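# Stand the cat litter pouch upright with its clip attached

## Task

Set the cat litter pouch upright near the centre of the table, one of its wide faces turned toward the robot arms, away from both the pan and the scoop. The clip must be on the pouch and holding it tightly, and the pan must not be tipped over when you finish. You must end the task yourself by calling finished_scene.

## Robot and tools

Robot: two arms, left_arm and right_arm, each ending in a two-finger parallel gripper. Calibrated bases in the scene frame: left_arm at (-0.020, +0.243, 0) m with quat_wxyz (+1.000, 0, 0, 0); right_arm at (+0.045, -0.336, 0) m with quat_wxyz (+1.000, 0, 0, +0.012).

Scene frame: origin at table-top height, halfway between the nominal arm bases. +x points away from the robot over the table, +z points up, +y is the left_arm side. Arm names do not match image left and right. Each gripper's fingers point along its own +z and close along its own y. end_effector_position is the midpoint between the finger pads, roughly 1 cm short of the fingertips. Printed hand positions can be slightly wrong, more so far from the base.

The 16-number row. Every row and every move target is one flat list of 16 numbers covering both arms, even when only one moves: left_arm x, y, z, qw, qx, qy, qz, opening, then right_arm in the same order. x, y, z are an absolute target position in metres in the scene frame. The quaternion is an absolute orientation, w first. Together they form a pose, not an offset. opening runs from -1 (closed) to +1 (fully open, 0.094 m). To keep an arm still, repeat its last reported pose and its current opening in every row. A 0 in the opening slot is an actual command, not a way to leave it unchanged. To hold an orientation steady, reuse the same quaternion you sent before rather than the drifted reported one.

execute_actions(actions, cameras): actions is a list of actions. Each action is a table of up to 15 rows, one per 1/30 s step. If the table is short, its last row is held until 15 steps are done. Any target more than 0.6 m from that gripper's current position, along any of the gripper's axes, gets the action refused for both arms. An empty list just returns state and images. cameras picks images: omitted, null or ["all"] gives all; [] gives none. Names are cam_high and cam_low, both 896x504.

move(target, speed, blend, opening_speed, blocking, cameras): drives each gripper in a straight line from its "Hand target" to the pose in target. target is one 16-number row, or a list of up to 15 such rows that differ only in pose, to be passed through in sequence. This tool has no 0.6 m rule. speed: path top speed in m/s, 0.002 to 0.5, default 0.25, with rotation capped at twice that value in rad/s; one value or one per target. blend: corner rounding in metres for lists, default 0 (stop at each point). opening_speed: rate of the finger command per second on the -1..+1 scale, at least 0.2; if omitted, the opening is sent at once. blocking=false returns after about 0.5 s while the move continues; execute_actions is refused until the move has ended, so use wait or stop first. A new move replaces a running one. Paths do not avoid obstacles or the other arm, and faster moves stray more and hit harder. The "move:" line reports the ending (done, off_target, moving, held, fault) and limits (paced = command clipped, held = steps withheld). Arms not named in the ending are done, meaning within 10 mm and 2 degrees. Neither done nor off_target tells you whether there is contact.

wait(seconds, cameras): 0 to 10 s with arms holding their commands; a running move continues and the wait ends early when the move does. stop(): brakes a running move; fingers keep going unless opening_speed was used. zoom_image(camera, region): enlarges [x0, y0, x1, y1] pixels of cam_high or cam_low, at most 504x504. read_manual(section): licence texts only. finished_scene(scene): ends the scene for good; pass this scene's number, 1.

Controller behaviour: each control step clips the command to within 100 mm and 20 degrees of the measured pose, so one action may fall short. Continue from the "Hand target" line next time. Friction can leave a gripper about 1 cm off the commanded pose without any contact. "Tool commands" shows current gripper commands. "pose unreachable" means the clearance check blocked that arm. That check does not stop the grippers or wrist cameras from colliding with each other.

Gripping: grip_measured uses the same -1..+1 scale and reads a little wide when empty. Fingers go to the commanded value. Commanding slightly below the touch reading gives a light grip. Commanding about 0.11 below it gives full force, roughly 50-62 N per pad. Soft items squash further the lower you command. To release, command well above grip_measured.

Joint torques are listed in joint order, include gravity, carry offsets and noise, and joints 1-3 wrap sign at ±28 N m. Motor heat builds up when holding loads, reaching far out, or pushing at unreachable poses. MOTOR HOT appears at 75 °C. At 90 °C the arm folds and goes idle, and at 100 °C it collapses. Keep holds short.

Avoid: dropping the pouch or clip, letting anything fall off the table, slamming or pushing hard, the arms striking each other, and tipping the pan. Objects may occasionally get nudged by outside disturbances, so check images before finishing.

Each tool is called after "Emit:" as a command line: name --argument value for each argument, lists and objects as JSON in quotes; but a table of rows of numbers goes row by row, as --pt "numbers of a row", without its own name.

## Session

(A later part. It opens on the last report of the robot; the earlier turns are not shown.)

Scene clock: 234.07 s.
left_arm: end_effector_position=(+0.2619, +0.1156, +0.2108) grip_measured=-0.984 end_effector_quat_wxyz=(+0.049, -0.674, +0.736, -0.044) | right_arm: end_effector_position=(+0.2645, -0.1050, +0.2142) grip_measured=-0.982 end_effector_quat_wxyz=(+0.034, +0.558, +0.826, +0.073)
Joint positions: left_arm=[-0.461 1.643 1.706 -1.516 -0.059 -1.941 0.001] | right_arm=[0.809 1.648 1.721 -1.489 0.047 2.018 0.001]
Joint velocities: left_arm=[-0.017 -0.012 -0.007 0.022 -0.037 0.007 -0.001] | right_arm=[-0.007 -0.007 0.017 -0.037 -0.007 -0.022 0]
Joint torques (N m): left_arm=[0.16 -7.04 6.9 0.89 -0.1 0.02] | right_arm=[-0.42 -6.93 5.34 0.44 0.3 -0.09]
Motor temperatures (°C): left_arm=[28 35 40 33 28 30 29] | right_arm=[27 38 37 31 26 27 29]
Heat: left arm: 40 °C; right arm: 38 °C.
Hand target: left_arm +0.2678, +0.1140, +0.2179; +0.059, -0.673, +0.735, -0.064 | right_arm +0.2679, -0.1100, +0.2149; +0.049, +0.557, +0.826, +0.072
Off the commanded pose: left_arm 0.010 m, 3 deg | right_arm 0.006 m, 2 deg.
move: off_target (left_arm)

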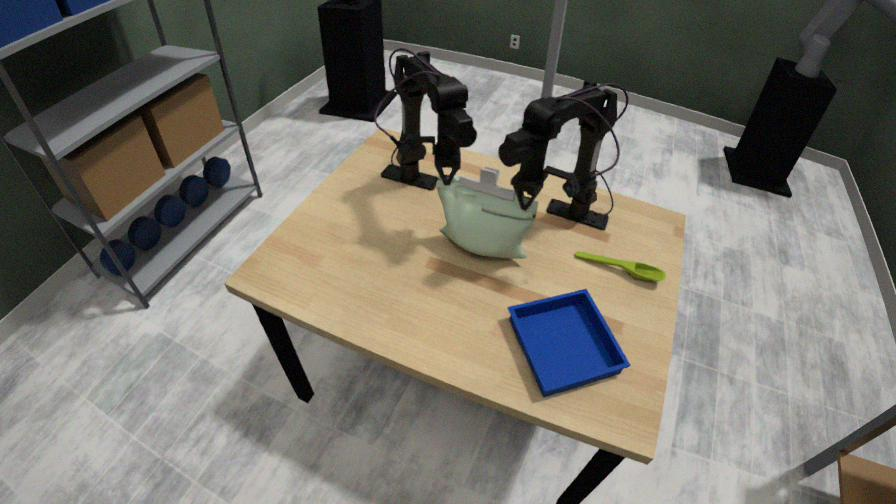

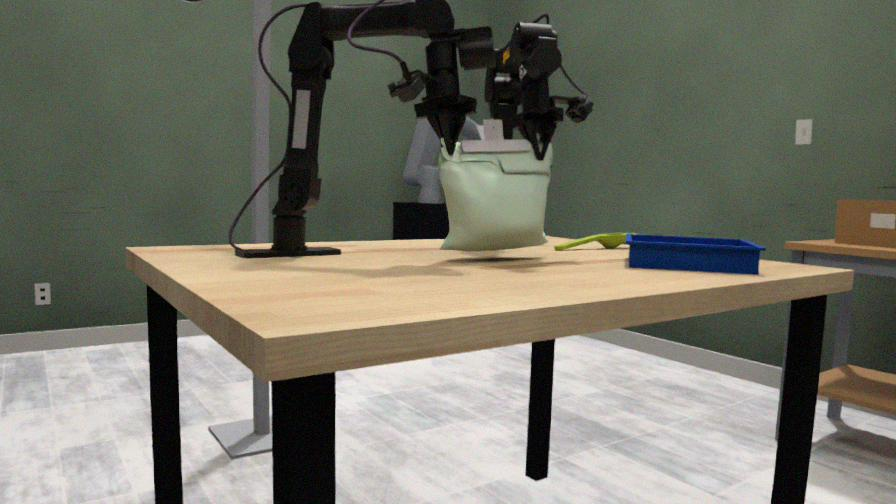

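Emit:
move --target '[0.268, 0.114, 0.203, 0.0530, -0.6735, 0.7351, -0.0580, -1, 0.268, -0.110, 0.198, 0.043, 0.5575, 0.8265, 0.0645, -1]' --speed 0.03

Emit:
zoom_image --camera "cam_low" --region '[400, 90, 600, 280]'

Emit:
zoom_image --camera "cam_high" --region '[400, 150, 560, 280]'

Scene clock: 236.30 s.
left_arm: end_effector_position=(+0.2623, +0.1146, +0.1955) grip_measured=-0.984 end_effector_quat_wxyz=(+0.044, -0.674, +0.736, -0.038) | right_arm: end_effector_position=(+0.2646, -0.1029, +0.1971) grip_measured=-0.982 end_effector_quat_wxyz=(+0.030, +0.557, +0.827, +0.067)
Joint positions: left_arm=[-0.461 1.643 1.645 -1.469 -0.055 -1.941 0.001] | right_arm=[0.809 1.648 1.653 -1.433 0.039 2.016 0.001]
Joint velocities: left_arm=[-0.002 -0.007 -0.002 -0.037 -0.022 0.051 0] | right_arm=[0.012 -0.002 -0.017 -0.125 0.051 0.051 0.001]
Joint torques (N m): left_arm=[0.49 -7.34 6.86 0.83 -0.06 0.14] | right_arm=[-1.1 -7.39 5.46 0.42 0.27 -0.14]
Motor temperatures (°C): left_arm=[28 35 40 33 28 30 29] | right_arm=[27 38 37 31 26 27 29]
Heat: left arm: 40 °C; right arm: 38 °C.
Hand target: left_arm +0.2678, +0.1140, +0.2030; +0.053, -0.673, +0.735, -0.058 | right_arm +0.2679, -0.1100, +0.1980; +0.043, +0.558, +0.826, +0.064
Off the commanded pose: left_arm 0.009 m, 2 deg | right_arm 0.008 m, 2 deg.
move: done

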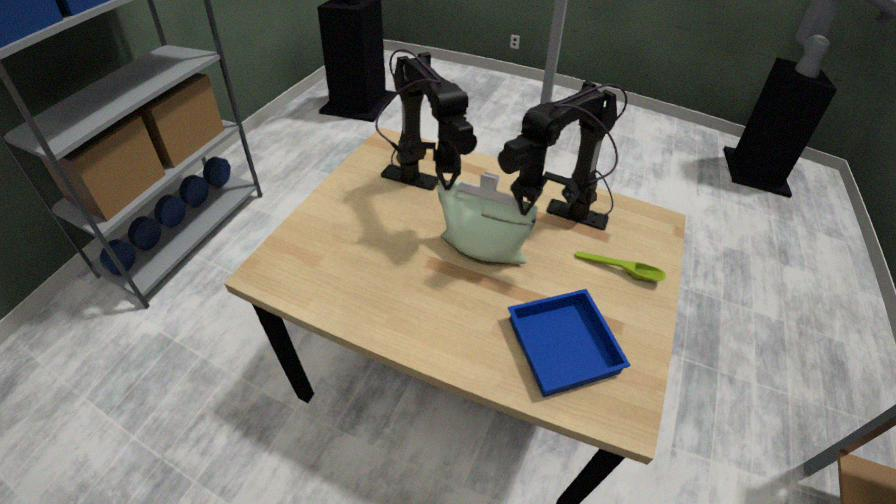

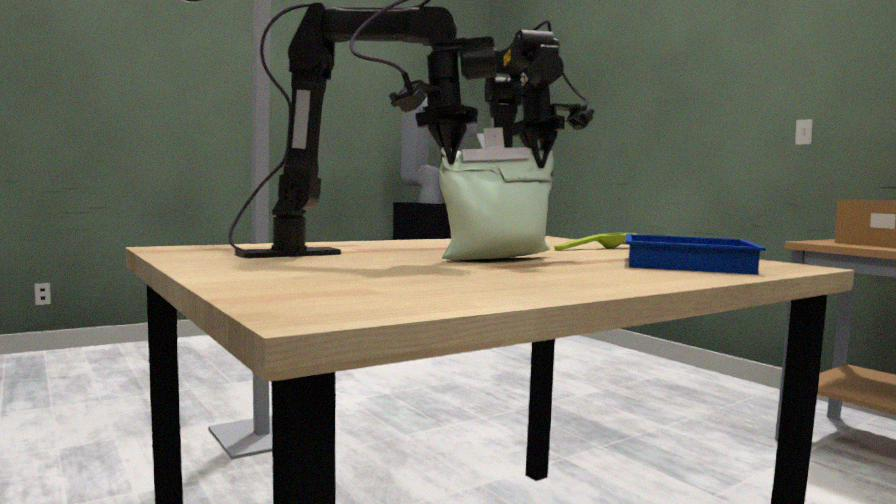

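Scaled by 2.520.

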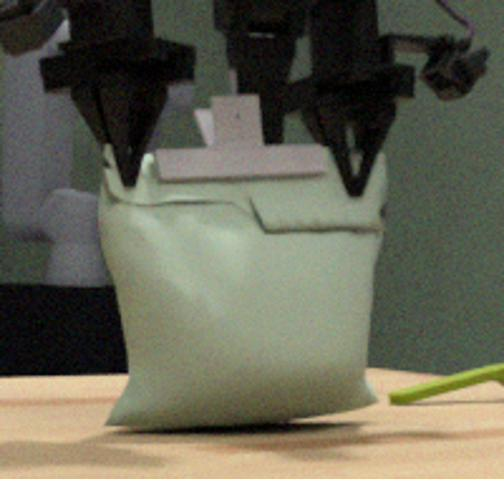

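Scaled by 3.150.

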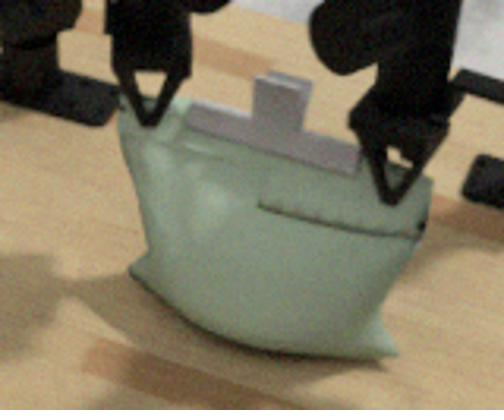

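Emit:
move --target '[0.267, 0.114, 0.193, 0.045, -0.6740, 0.7356, -0.0490, -1, 0.267, -0.110, 0.188, 0.037, 0.5579, 0.8270, 0.0550, -1]' --speed 0.03

Emit:
zoom_image --camera "cam_low" --region '[400, 90, 600, 280]'

Emit:
zoom_image --camera "cam_high" --region '[400, 150, 560, 280]'

Scene clock: 237.27 s.
left_arm: end_effector_position=(+0.2631, +0.1146, +0.1904) grip_measured=-0.984 end_effector_quat_wxyz=(-0.042, +0.675, -0.736, +0.038) | right_arm: end_effector_position=(+0.2644, -0.1023, +0.1919) grip_measured=-0.982 end_effector_quat_wxyz=(+0.028, +0.556, +0.828, +0.066)
Joint positions: left_arm=[-0.457 1.643 1.624 -1.45 -0.051 -1.94 0.001] | right_arm=[0.809 1.648 1.632 -1.416 0.036 2.014 0.001]
Joint velocities: left_arm=[-0.012 -0.017 -0.002 0.037 0.022 -0.007 0] | right_arm=[-0.002 -0.002 0.002 -0.051 -0.007 -0.007 0]
Joint torques (N m): left_arm=[0.59 -6.54 6.49 0.78 0 0.12] | right_arm=[-1.16 -6.56 4.96 0.37 0.2 -0.09]
Motor temperatures (°C): left_arm=[28 35 40 33 28 30 29] | right_arm=[27 38 37 31 26 27 29]
Heat: left arm: 40 °C; right arm: 38 °C.
Hand target: left_arm +0.2669, +0.1140, +0.1929; -0.045, +0.674, -0.736, +0.049 | right_arm +0.2669, -0.1099, +0.1880; +0.037, +0.558, +0.827, +0.055
Off the commanded pose: left_arm 0.005 m, 1 deg | right_arm 0.009 m, 2 deg.
move: done

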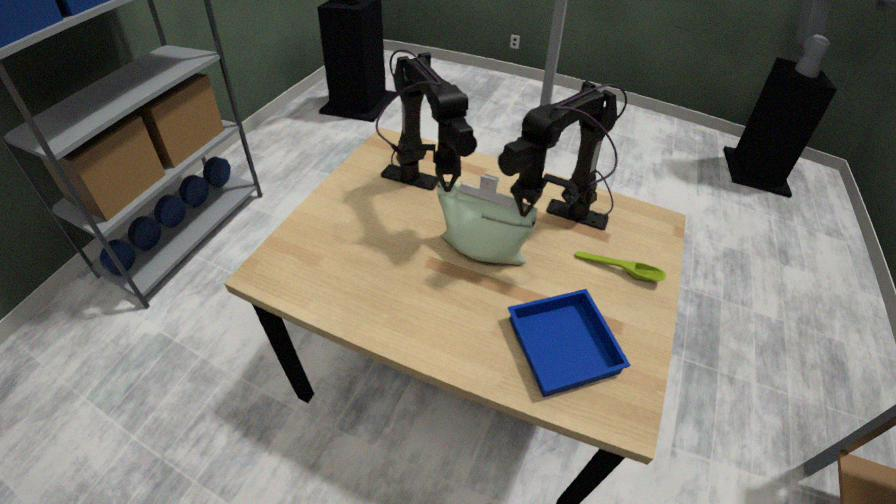

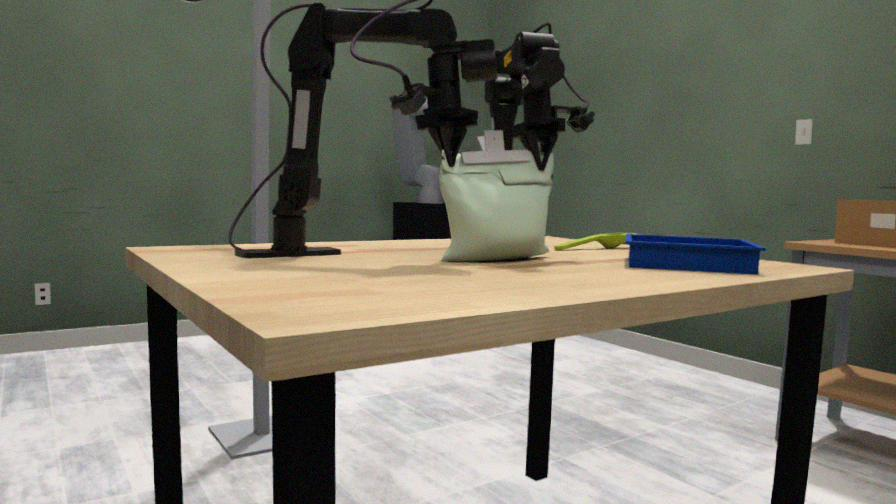

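Scaled by 2.520.

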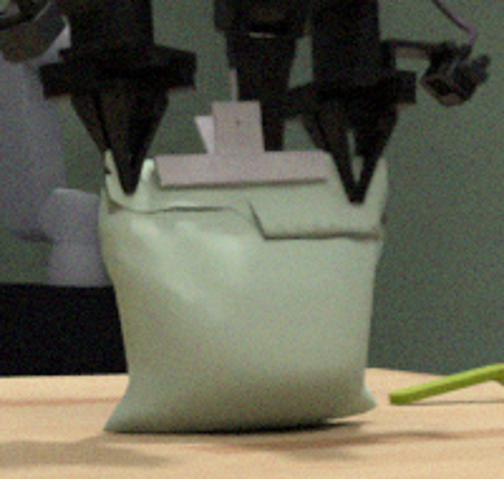

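Scaled by 3.150.

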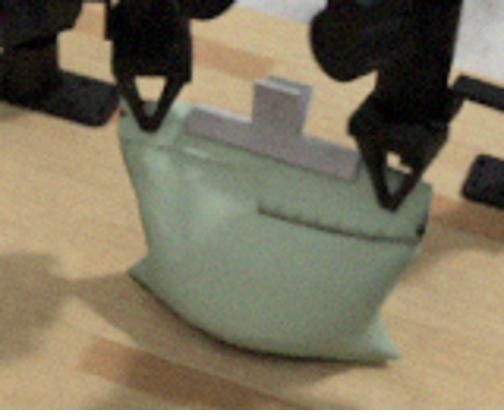

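Emit:
move --target '[0.266, 0.114, 0.183, 0.038, -0.6745, 0.7361, -0.0415, -1, 0.266, -0.110, 0.179, 0.031, 0.5583, 0.8276, 0.0460, -1]' --speed 0.03

Emit:
zoom_image --camera "cam_low" --region '[400, 90, 600, 280]'

Emit:
zoom_image --camera "cam_high" --region '[400, 150, 560, 280]'

Scene clock: 238.13 s.
left_arm: end_effector_position=(+0.2659, +0.1146, +0.1853) grip_measured=-0.984 end_effector_quat_wxyz=(-0.043, +0.676, -0.735, +0.041) | right_arm: end_effector_position=(+0.2663, -0.1022, +0.1876) grip_measured=-0.982 end_effector_quat_wxyz=(+0.028, +0.557, +0.827, +0.066)
Joint positions: left_arm=[-0.453 1.643 1.603 -1.423 -0.051 -1.938 0.001] | right_arm=[0.805 1.648 1.614 -1.397 0.036 2.013 0.001]
Joint velocities: left_arm=[-0.017 -0.017 0.007 -0.007 -0.007 -0.022 0] | right_arm=[0.002 -0.002 0.007 0.066 0.007 -0.066 0]
Joint torques (N m): left_arm=[0.4 -5.96 5.75 0.68 0.11 0.09] | right_arm=[-1.03 -5.94 4.14 0.33 0.06 -0.09]
Motor temperatures (°C): left_arm=[28 35 40 33 28 30 29] | right_arm=[27 38 37 31 26 27 29]
Heat: left arm: 40 °C; right arm: 38 °C.
Hand target: left_arm +0.2659, +0.1140, +0.1830; -0.038, +0.675, -0.736, +0.042 | right_arm +0.2658, -0.1098, +0.1792; +0.031, +0.558, +0.828, +0.046
Off the commanded pose: left_arm 0.002 m, 1 deg | right_arm 0.012 m, 2 deg.
move: off_target (right_arm)

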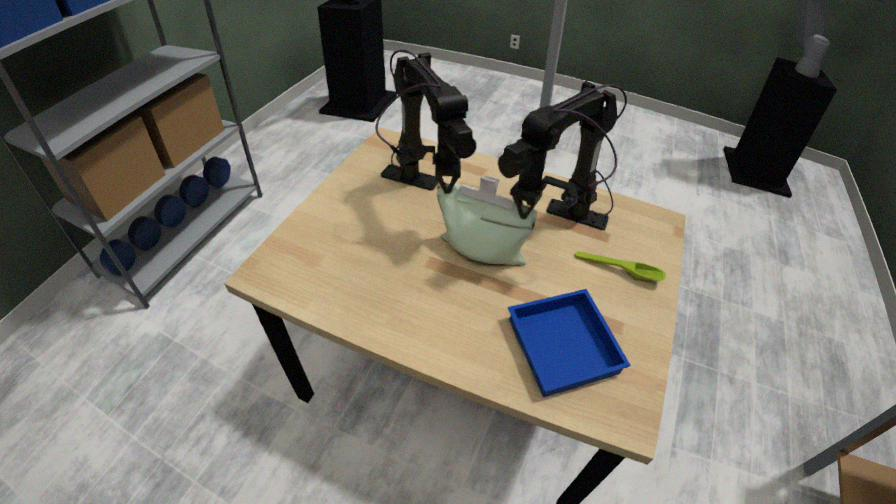

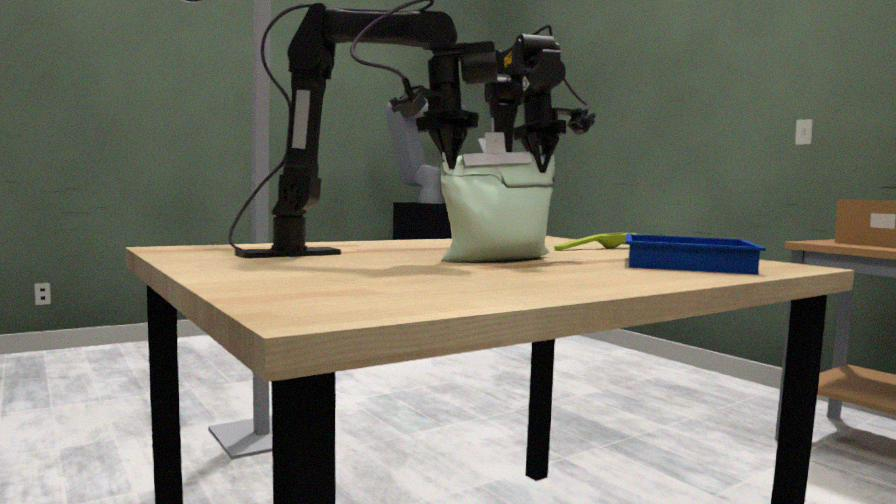

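Scaled by 2.520.

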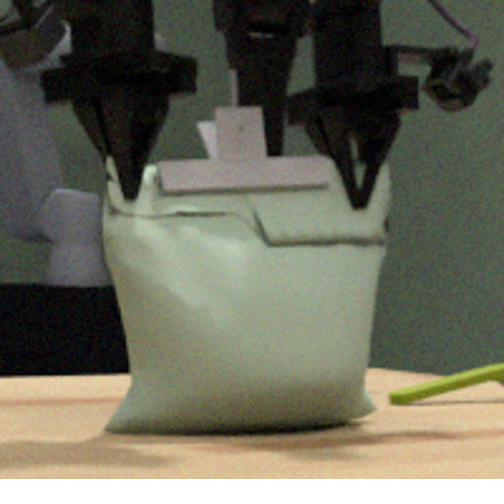

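Scaled by 3.150.

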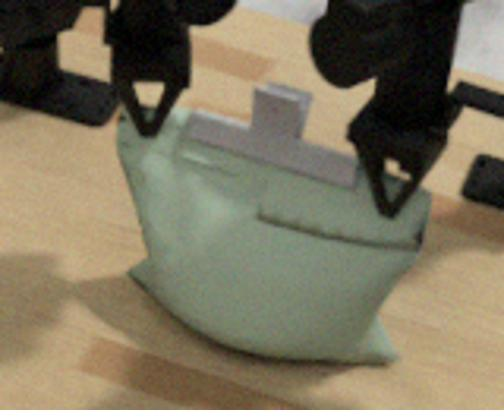

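Emit:
move --target '[0.262, 0.114, 0.178, 0.0330, -0.6748, 0.7364, -0.0360, -1, 0.262, -0.110, 0.173, 0.027, 0.5585, 0.8279, 0.0400, -1]' --speed 0.03

Emit:
zoom_image --camera "cam_low" --region '[400, 90, 600, 280]'

Emit:
zoom_image --camera "cam_high" --region '[400, 150, 560, 280]'

Scene clock: 239.03 s.
left_arm: end_effector_position=(+0.2649, +0.1145, +0.1806) grip_measured=-0.984 end_effector_quat_wxyz=(-0.041, +0.676, -0.735, +0.038) | right_arm: end_effector_position=(+0.2663, -0.1022, +0.1828) grip_measured=-0.982 end_effector_quat_wxyz=(+0.028, +0.557, +0.827, +0.065)
Joint positions: left_arm=[-0.453 1.643 1.585 -1.411 -0.048 -1.938 0.001] | right_arm=[0.805 1.648 1.596 -1.382 0.036 2.013 0.001]
Joint velocities: left_arm=[0.002 0.012 -0.017 0.007 -0.051 0.051 -0.001] | right_arm=[0.002 -0.012 0.002 0.022 -0.051 -0.022 0]
Joint torques (N m): left_arm=[0.14 -6.28 5.44 0.53 0.09 0.06] | right_arm=[-0.57 -6.06 3.96 0.28 0.05 -0.06]
Motor temperatures (°C): left_arm=[28 35 40 33 28 30 29] | right_arm=[27 38 37 31 26 27 29]
Heat: left arm: 40 °C; right arm: 38 °C.
Hand target: left_arm +0.2619, +0.1141, +0.1782; -0.033, +0.675, -0.736, +0.036 | right_arm +0.2618, -0.1099, +0.1731; +0.027, +0.559, +0.828, +0.040
Off the commanded pose: left_arm 0.004 m, 1 deg | right_arm 0.013 m, 3 deg.
move: off_target (right_arm)

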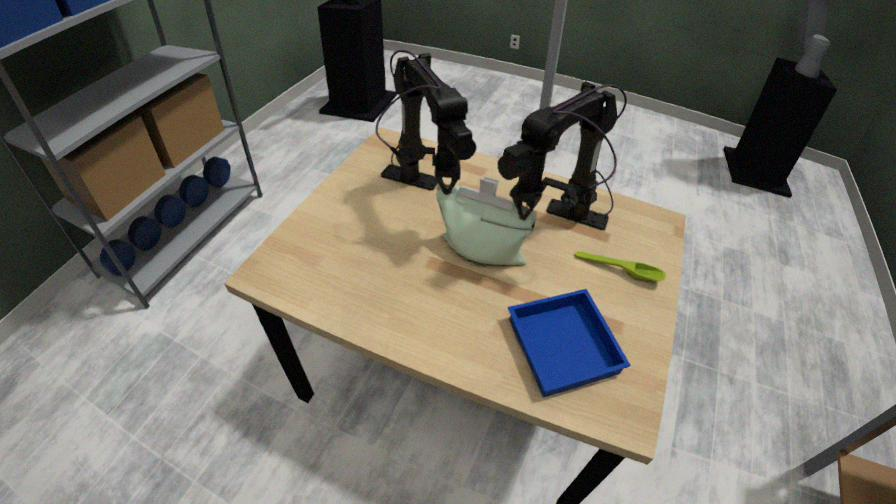

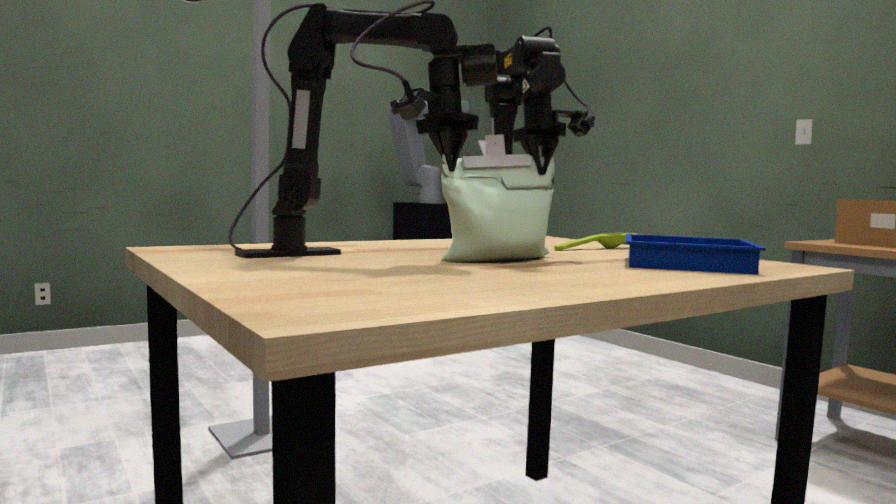

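Scaled by 2.520.

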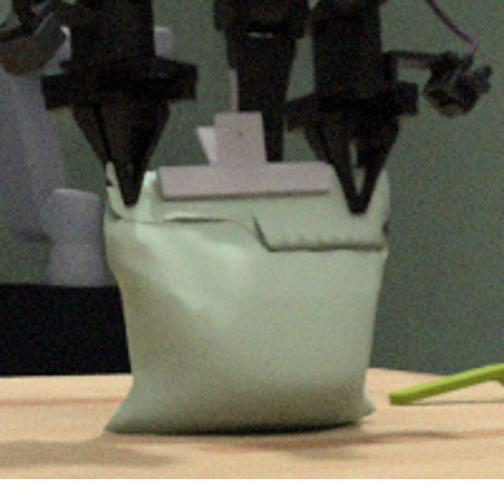

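Scaled by 3.150.

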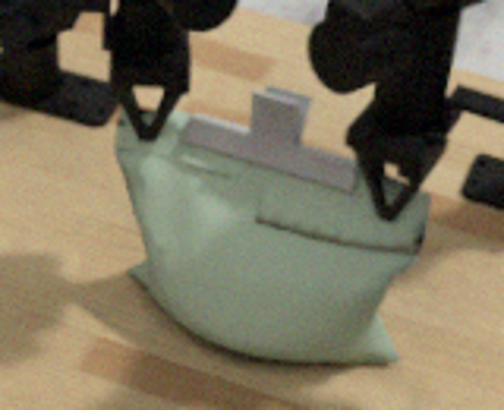

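Emit:
move --target '[0.258, 0.114, 0.171, 0.0294, -0.6749, 0.7365, -0.0321, -1, 0.257, -0.110, 0.166, 0.024393, 0.558662, 0.828250, 0.036164, -1]' --speed 0.03

Emit:
zoom_image --camera "cam_low" --region '[400, 90, 600, 280]'

Emit:
zoom_image --camera "cam_high" --region '[400, 150, 560, 280]'

Scene clock: 240.07 s.
left_arm: end_effector_position=(+0.2639, +0.1143, +0.1725) grip_measured=-0.984 end_effector_quat_wxyz=(-0.037, +0.676, -0.735, +0.035) | right_arm: end_effector_position=(+0.2658, -0.1024, +0.1743) grip_measured=-0.982 end_effector_quat_wxyz=(+0.027, +0.560, +0.826, +0.061)
Joint positions: left_arm=[-0.453 1.643 1.553 -1.389 -0.044 -1.938 0.001] | right_arm=[0.805 1.648 1.562 -1.356 0.035 2.018 0.001]
Joint velocities: left_arm=[-0.012 0.012 0.017 -0.007 0.11 -0.051 0.001] | right_arm=[0.012 -0.012 -0.007 -0.037 0.007 0.051 0.001]
Joint torques (N m): left_arm=[-0.09 -7.06 5.07 0.53 0.07 0.03] | right_arm=[0.65 -6.79 3.78 0.17 0.03 0.05]
Motor temperatures (°C): left_arm=[28 35 40 33 28 30 29] | right_arm=[27 38 37 31 26 27 29]
Heat: left arm: 40 °C; right arm: 38 °C.
Hand target: left_arm +0.2580, +0.1141, +0.1712; -0.030, +0.675, -0.736, +0.032 | right_arm +0.2571, -0.1097, +0.1662; +0.025, +0.559, +0.828, +0.036
Off the commanded pose: left_arm 0.006 m, 1 deg | right_arm 0.014 m, 3 deg.
move: off_target (right_arm)

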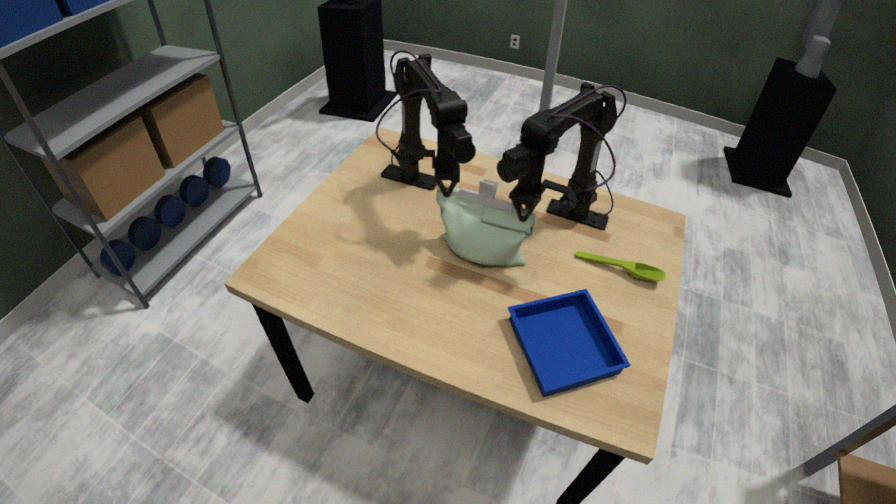

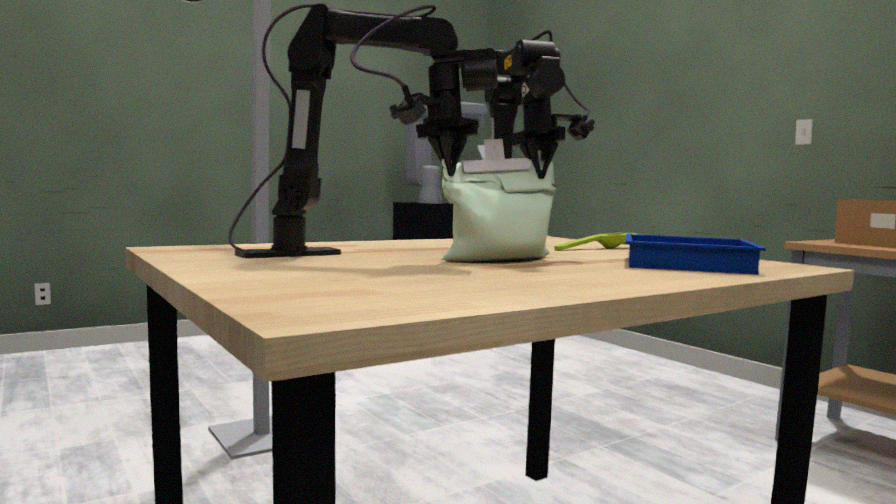

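Scaled by 2.520.

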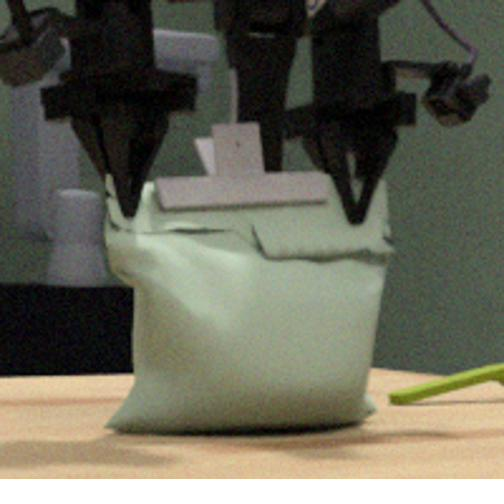

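Scaled by 3.150.

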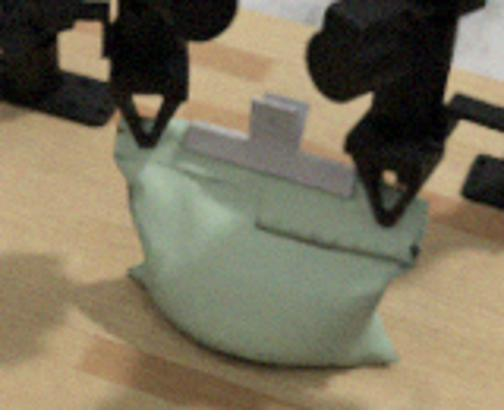

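Emit:
move --target '[0.263, 0.114, 0.172, 0.0294, -0.6749, 0.7365, -0.0321, -0.85, 0.263, -0.107, 0.171, 0.024393, 0.558662, 0.828250, 0.036164, -0.85]' --speed 0.02 --opening_speed 0.2

Emit:
zoom_image --camera "cam_low" --region '[400, 90, 600, 280]'

Emit:
zoom_image --camera "cam_high" --region '[400, 150, 560, 280]'

Scene clock: 241.23 s.
left_arm: end_effector_position=(+0.2635, +0.1135, +0.1725) grip_measured=-0.851 end_effector_quat_wxyz=(-0.035, +0.675, -0.736, +0.036) | right_arm: end_effector_position=(+0.2647, -0.1037, +0.1721) grip_measured=-0.852 end_effector_quat_wxyz=(+0.026, +0.560, +0.826, +0.054)
Joint positions: left_arm=[-0.453 1.643 1.553 -1.389 -0.039 -1.936 0.007] | right_arm=[0.805 1.655 1.562 -1.365 0.035 2.018 0.007]
Joint velocities: left_arm=[-0.007 -0.012 -0.002 0.022 0.007 -0.022 0] | right_arm=[-0.002 0.002 -0.007 -0.095 -0.037 -0.007 0.001]
Joint torques (N m): left_arm=[0.36 -5.72 6.87 0.51 -0.01 0.11] | right_arm=[-0.16 -5.42 7.23 0.1 0.04 -0.1]
Motor temperatures (°C): left_arm=[28 35 39 33 28 30 29] | right_arm=[27 38 37 31 26 27 29]
Heat: left arm: 39 °C; right arm: 38 °C.
Hand target: left_arm +0.2630, +0.1140, +0.1721; -0.029, +0.675, -0.737, +0.032 | right_arm +0.2629, -0.1070, +0.1708; +0.024, +0.559, +0.828, +0.036
Off the commanded pose: left_arm 0.001 m, 1 deg | right_arm 0.004 m, 2 deg.
move: done

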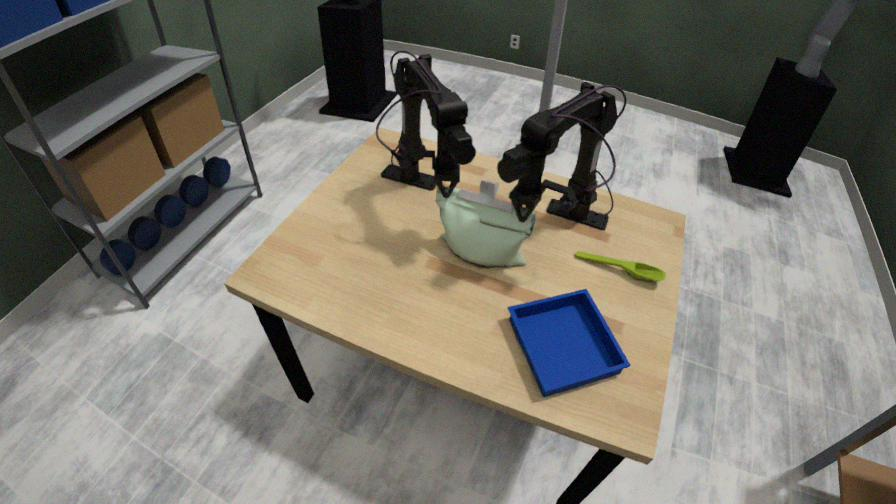

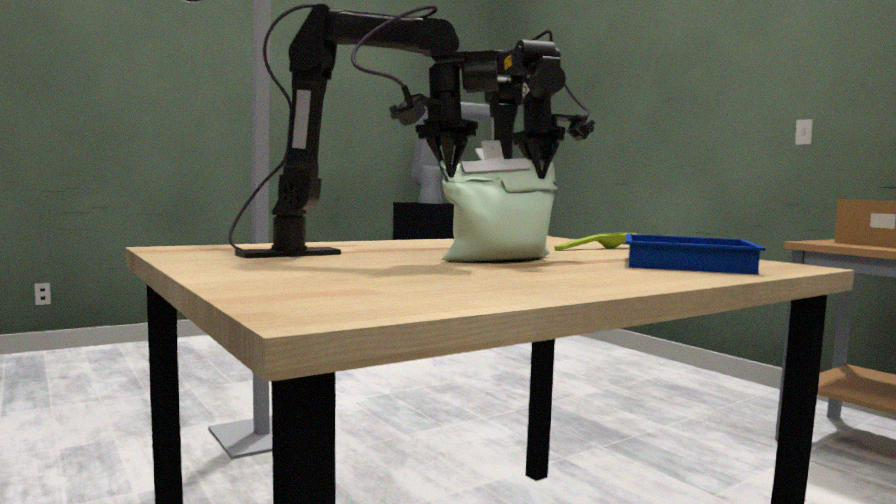

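Scaled by 2.520.

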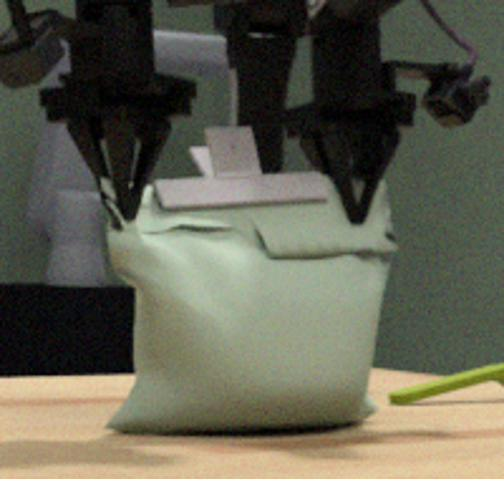

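Scaled by 3.150.

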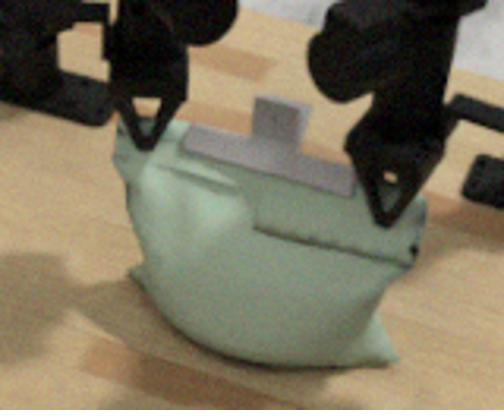

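Emit:
move --target '[0.263, 0.114, 0.172, 0.0294, -0.6749, 0.7365, -0.0321, -0.7, 0.262, -0.107, 0.171, 0.024393, 0.558662, 0.828250, 0.036164, -0.7]' --speed 0.02 --opening_speed 0.2

Emit:
zoom_image --camera "cam_low" --region '[400, 90, 600, 280]'

Emit:
zoom_image --camera "cam_high" --region '[400, 150, 560, 280]'

Scene clock: 242.40 s.
left_arm: end_effector_position=(+0.2633, +0.1132, +0.1724) grip_measured=-0.701 end_effector_quat_wxyz=(-0.034, +0.675, -0.736, +0.036) | right_arm: end_effector_position=(+0.2637, -0.1047, +0.1719) grip_measured=-0.702 end_effector_quat_wxyz=(+0.025, +0.560, +0.827, +0.051)
Joint positions: left_arm=[-0.453 1.643 1.553 -1.389 -0.037 -1.936 0.014] | right_arm=[0.805 1.655 1.562 -1.37 0.035 2.018 0.014]
Joint velocities: left_arm=[0.007 -0.012 -0.002 -0.022 -0.022 0.007 -0.001] | right_arm=[-0.007 0.022 0.007 -0.007 0.007 -0.037 0]
Joint torques (N m): left_arm=[0.27 -5.72 6.86 0.49 0.03 0.04] | right_arm=[-0.06 -5.59 7.2 0.09 -0.01 -0.02]
Motor temperatures (°C): left_arm=[28 35 39 33 28 30 29] | right_arm=[27 38 37 31 26 27 29]
Heat: left arm: 39 °C; right arm: 38 °C.
Hand target: left_arm +0.2630, +0.1140, +0.1721; -0.029, +0.675, -0.736, +0.032 | right_arm +0.2620, -0.1070, +0.1709; +0.024, +0.559, +0.828, +0.036
Off the commanded pose: left_arm 0.001 m, 1 deg | right_arm 0.003 m, 2 deg.
move: done

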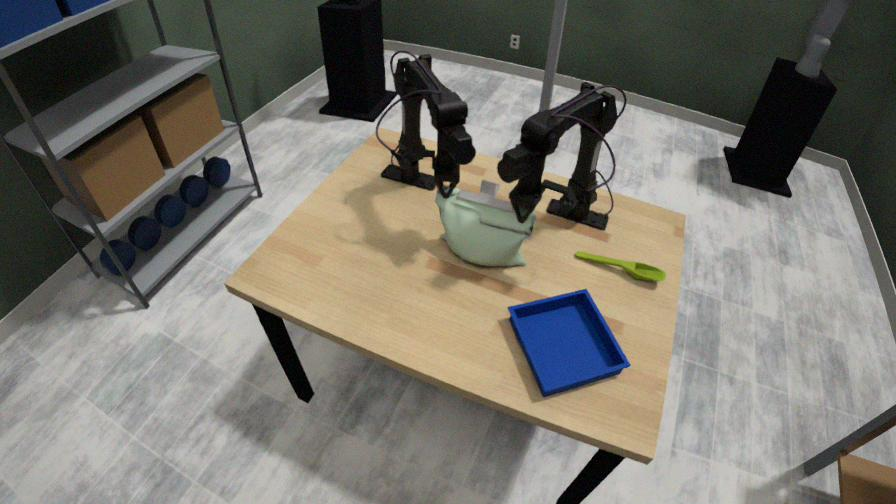

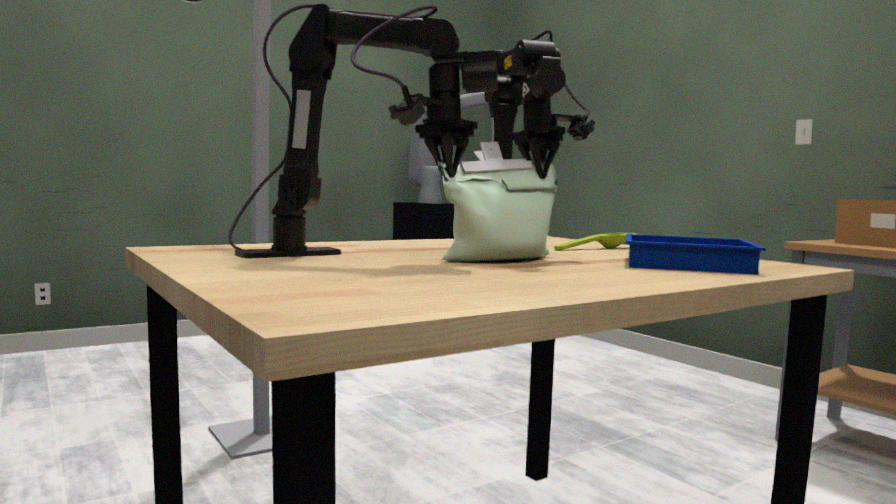

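Scaled by 2.520.

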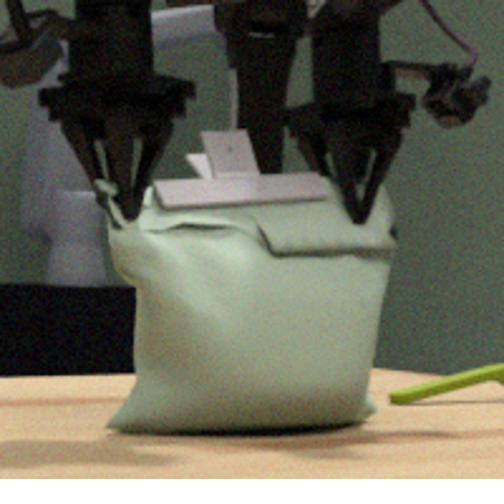

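Scaled by 3.150.

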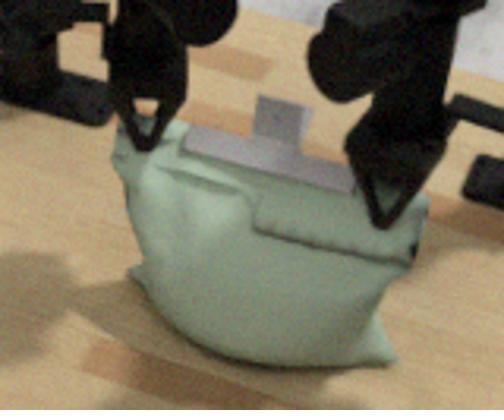

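Emit:
move --target '[0.263, 0.114, 0.172, 0.0294, -0.6749, 0.7365, -0.0321, -0.45, 0.262, -0.107, 0.171, 0.024393, 0.558662, 0.828250, 0.036164, -0.45]' --speed 0.02 --opening_speed 0.2

Emit:
zoom_image --camera "cam_low" --region '[400, 90, 600, 280]'

Emit:
zoom_image --camera "cam_high" --region '[400, 150, 560, 280]'

Scene clock: 244.07 s.
left_arm: end_effector_position=(+0.2630, +0.1124, +0.1724) grip_measured=-0.451 end_effector_quat_wxyz=(-0.032, +0.675, -0.736, +0.037) | right_arm: end_effector_position=(+0.2631, -0.1054, +0.1719) grip_measured=-0.452 end_effector_quat_wxyz=(+0.025, +0.560, +0.827, +0.049)
Joint positions: left_arm=[-0.453 1.643 1.553 -1.389 -0.032 -1.936 0.026] | right_arm=[0.805 1.655 1.562 -1.374 0.035 2.018 0.026]
Joint velocities: left_arm=[-0.032 -0.037 0.007 -0.037 0.007 -0.051 -0.001] | right_arm=[0.002 -0.007 -0.012 0.022 0.066 -0.007 0]
Joint torques (N m): left_arm=[0.49 -5.5 6.87 0.53 -0.01 0.08] | right_arm=[-0.13 -5.48 7.23 0.05 -0.02 -0.02]
Motor temperatures (°C): left_arm=[28 35 39 33 28 30 29] | right_arm=[27 38 37 31 26 27 29]
Heat: left arm: 39 °C; right arm: 38 °C.
Hand target: left_arm +0.2630, +0.1140, +0.1721; -0.029, +0.675, -0.737, +0.032 | right_arm +0.2620, -0.1070, +0.1709; +0.024, +0.559, +0.828, +0.036
Off the commanded pose: left_arm 0.002 m, 1 deg | right_arm 0.002 m, 2 deg.
move: done

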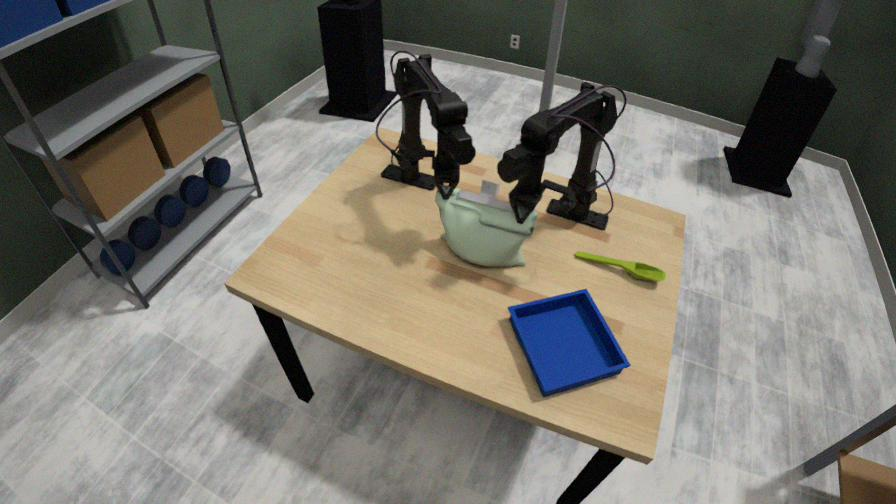

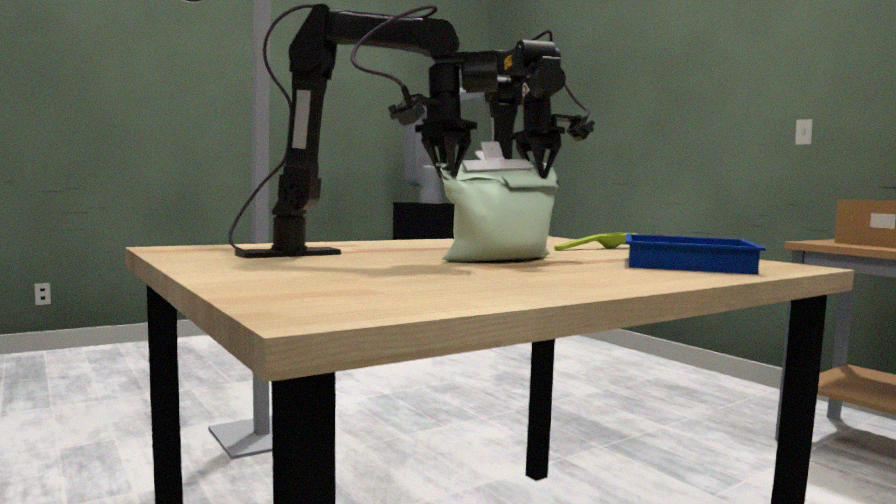

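Scaled by 2.520.

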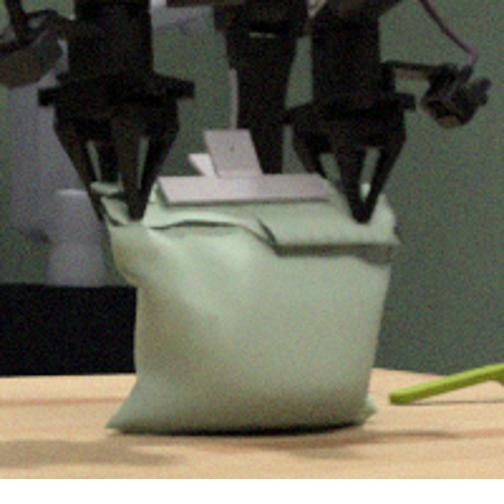

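Scaled by 3.150.

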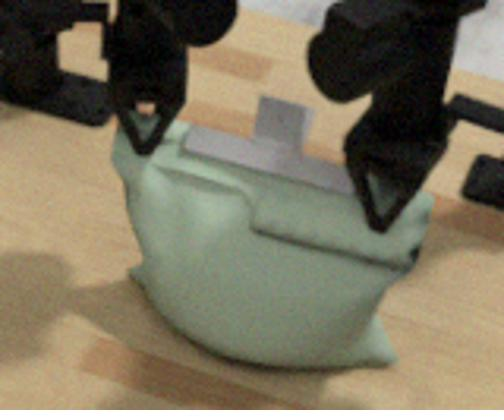

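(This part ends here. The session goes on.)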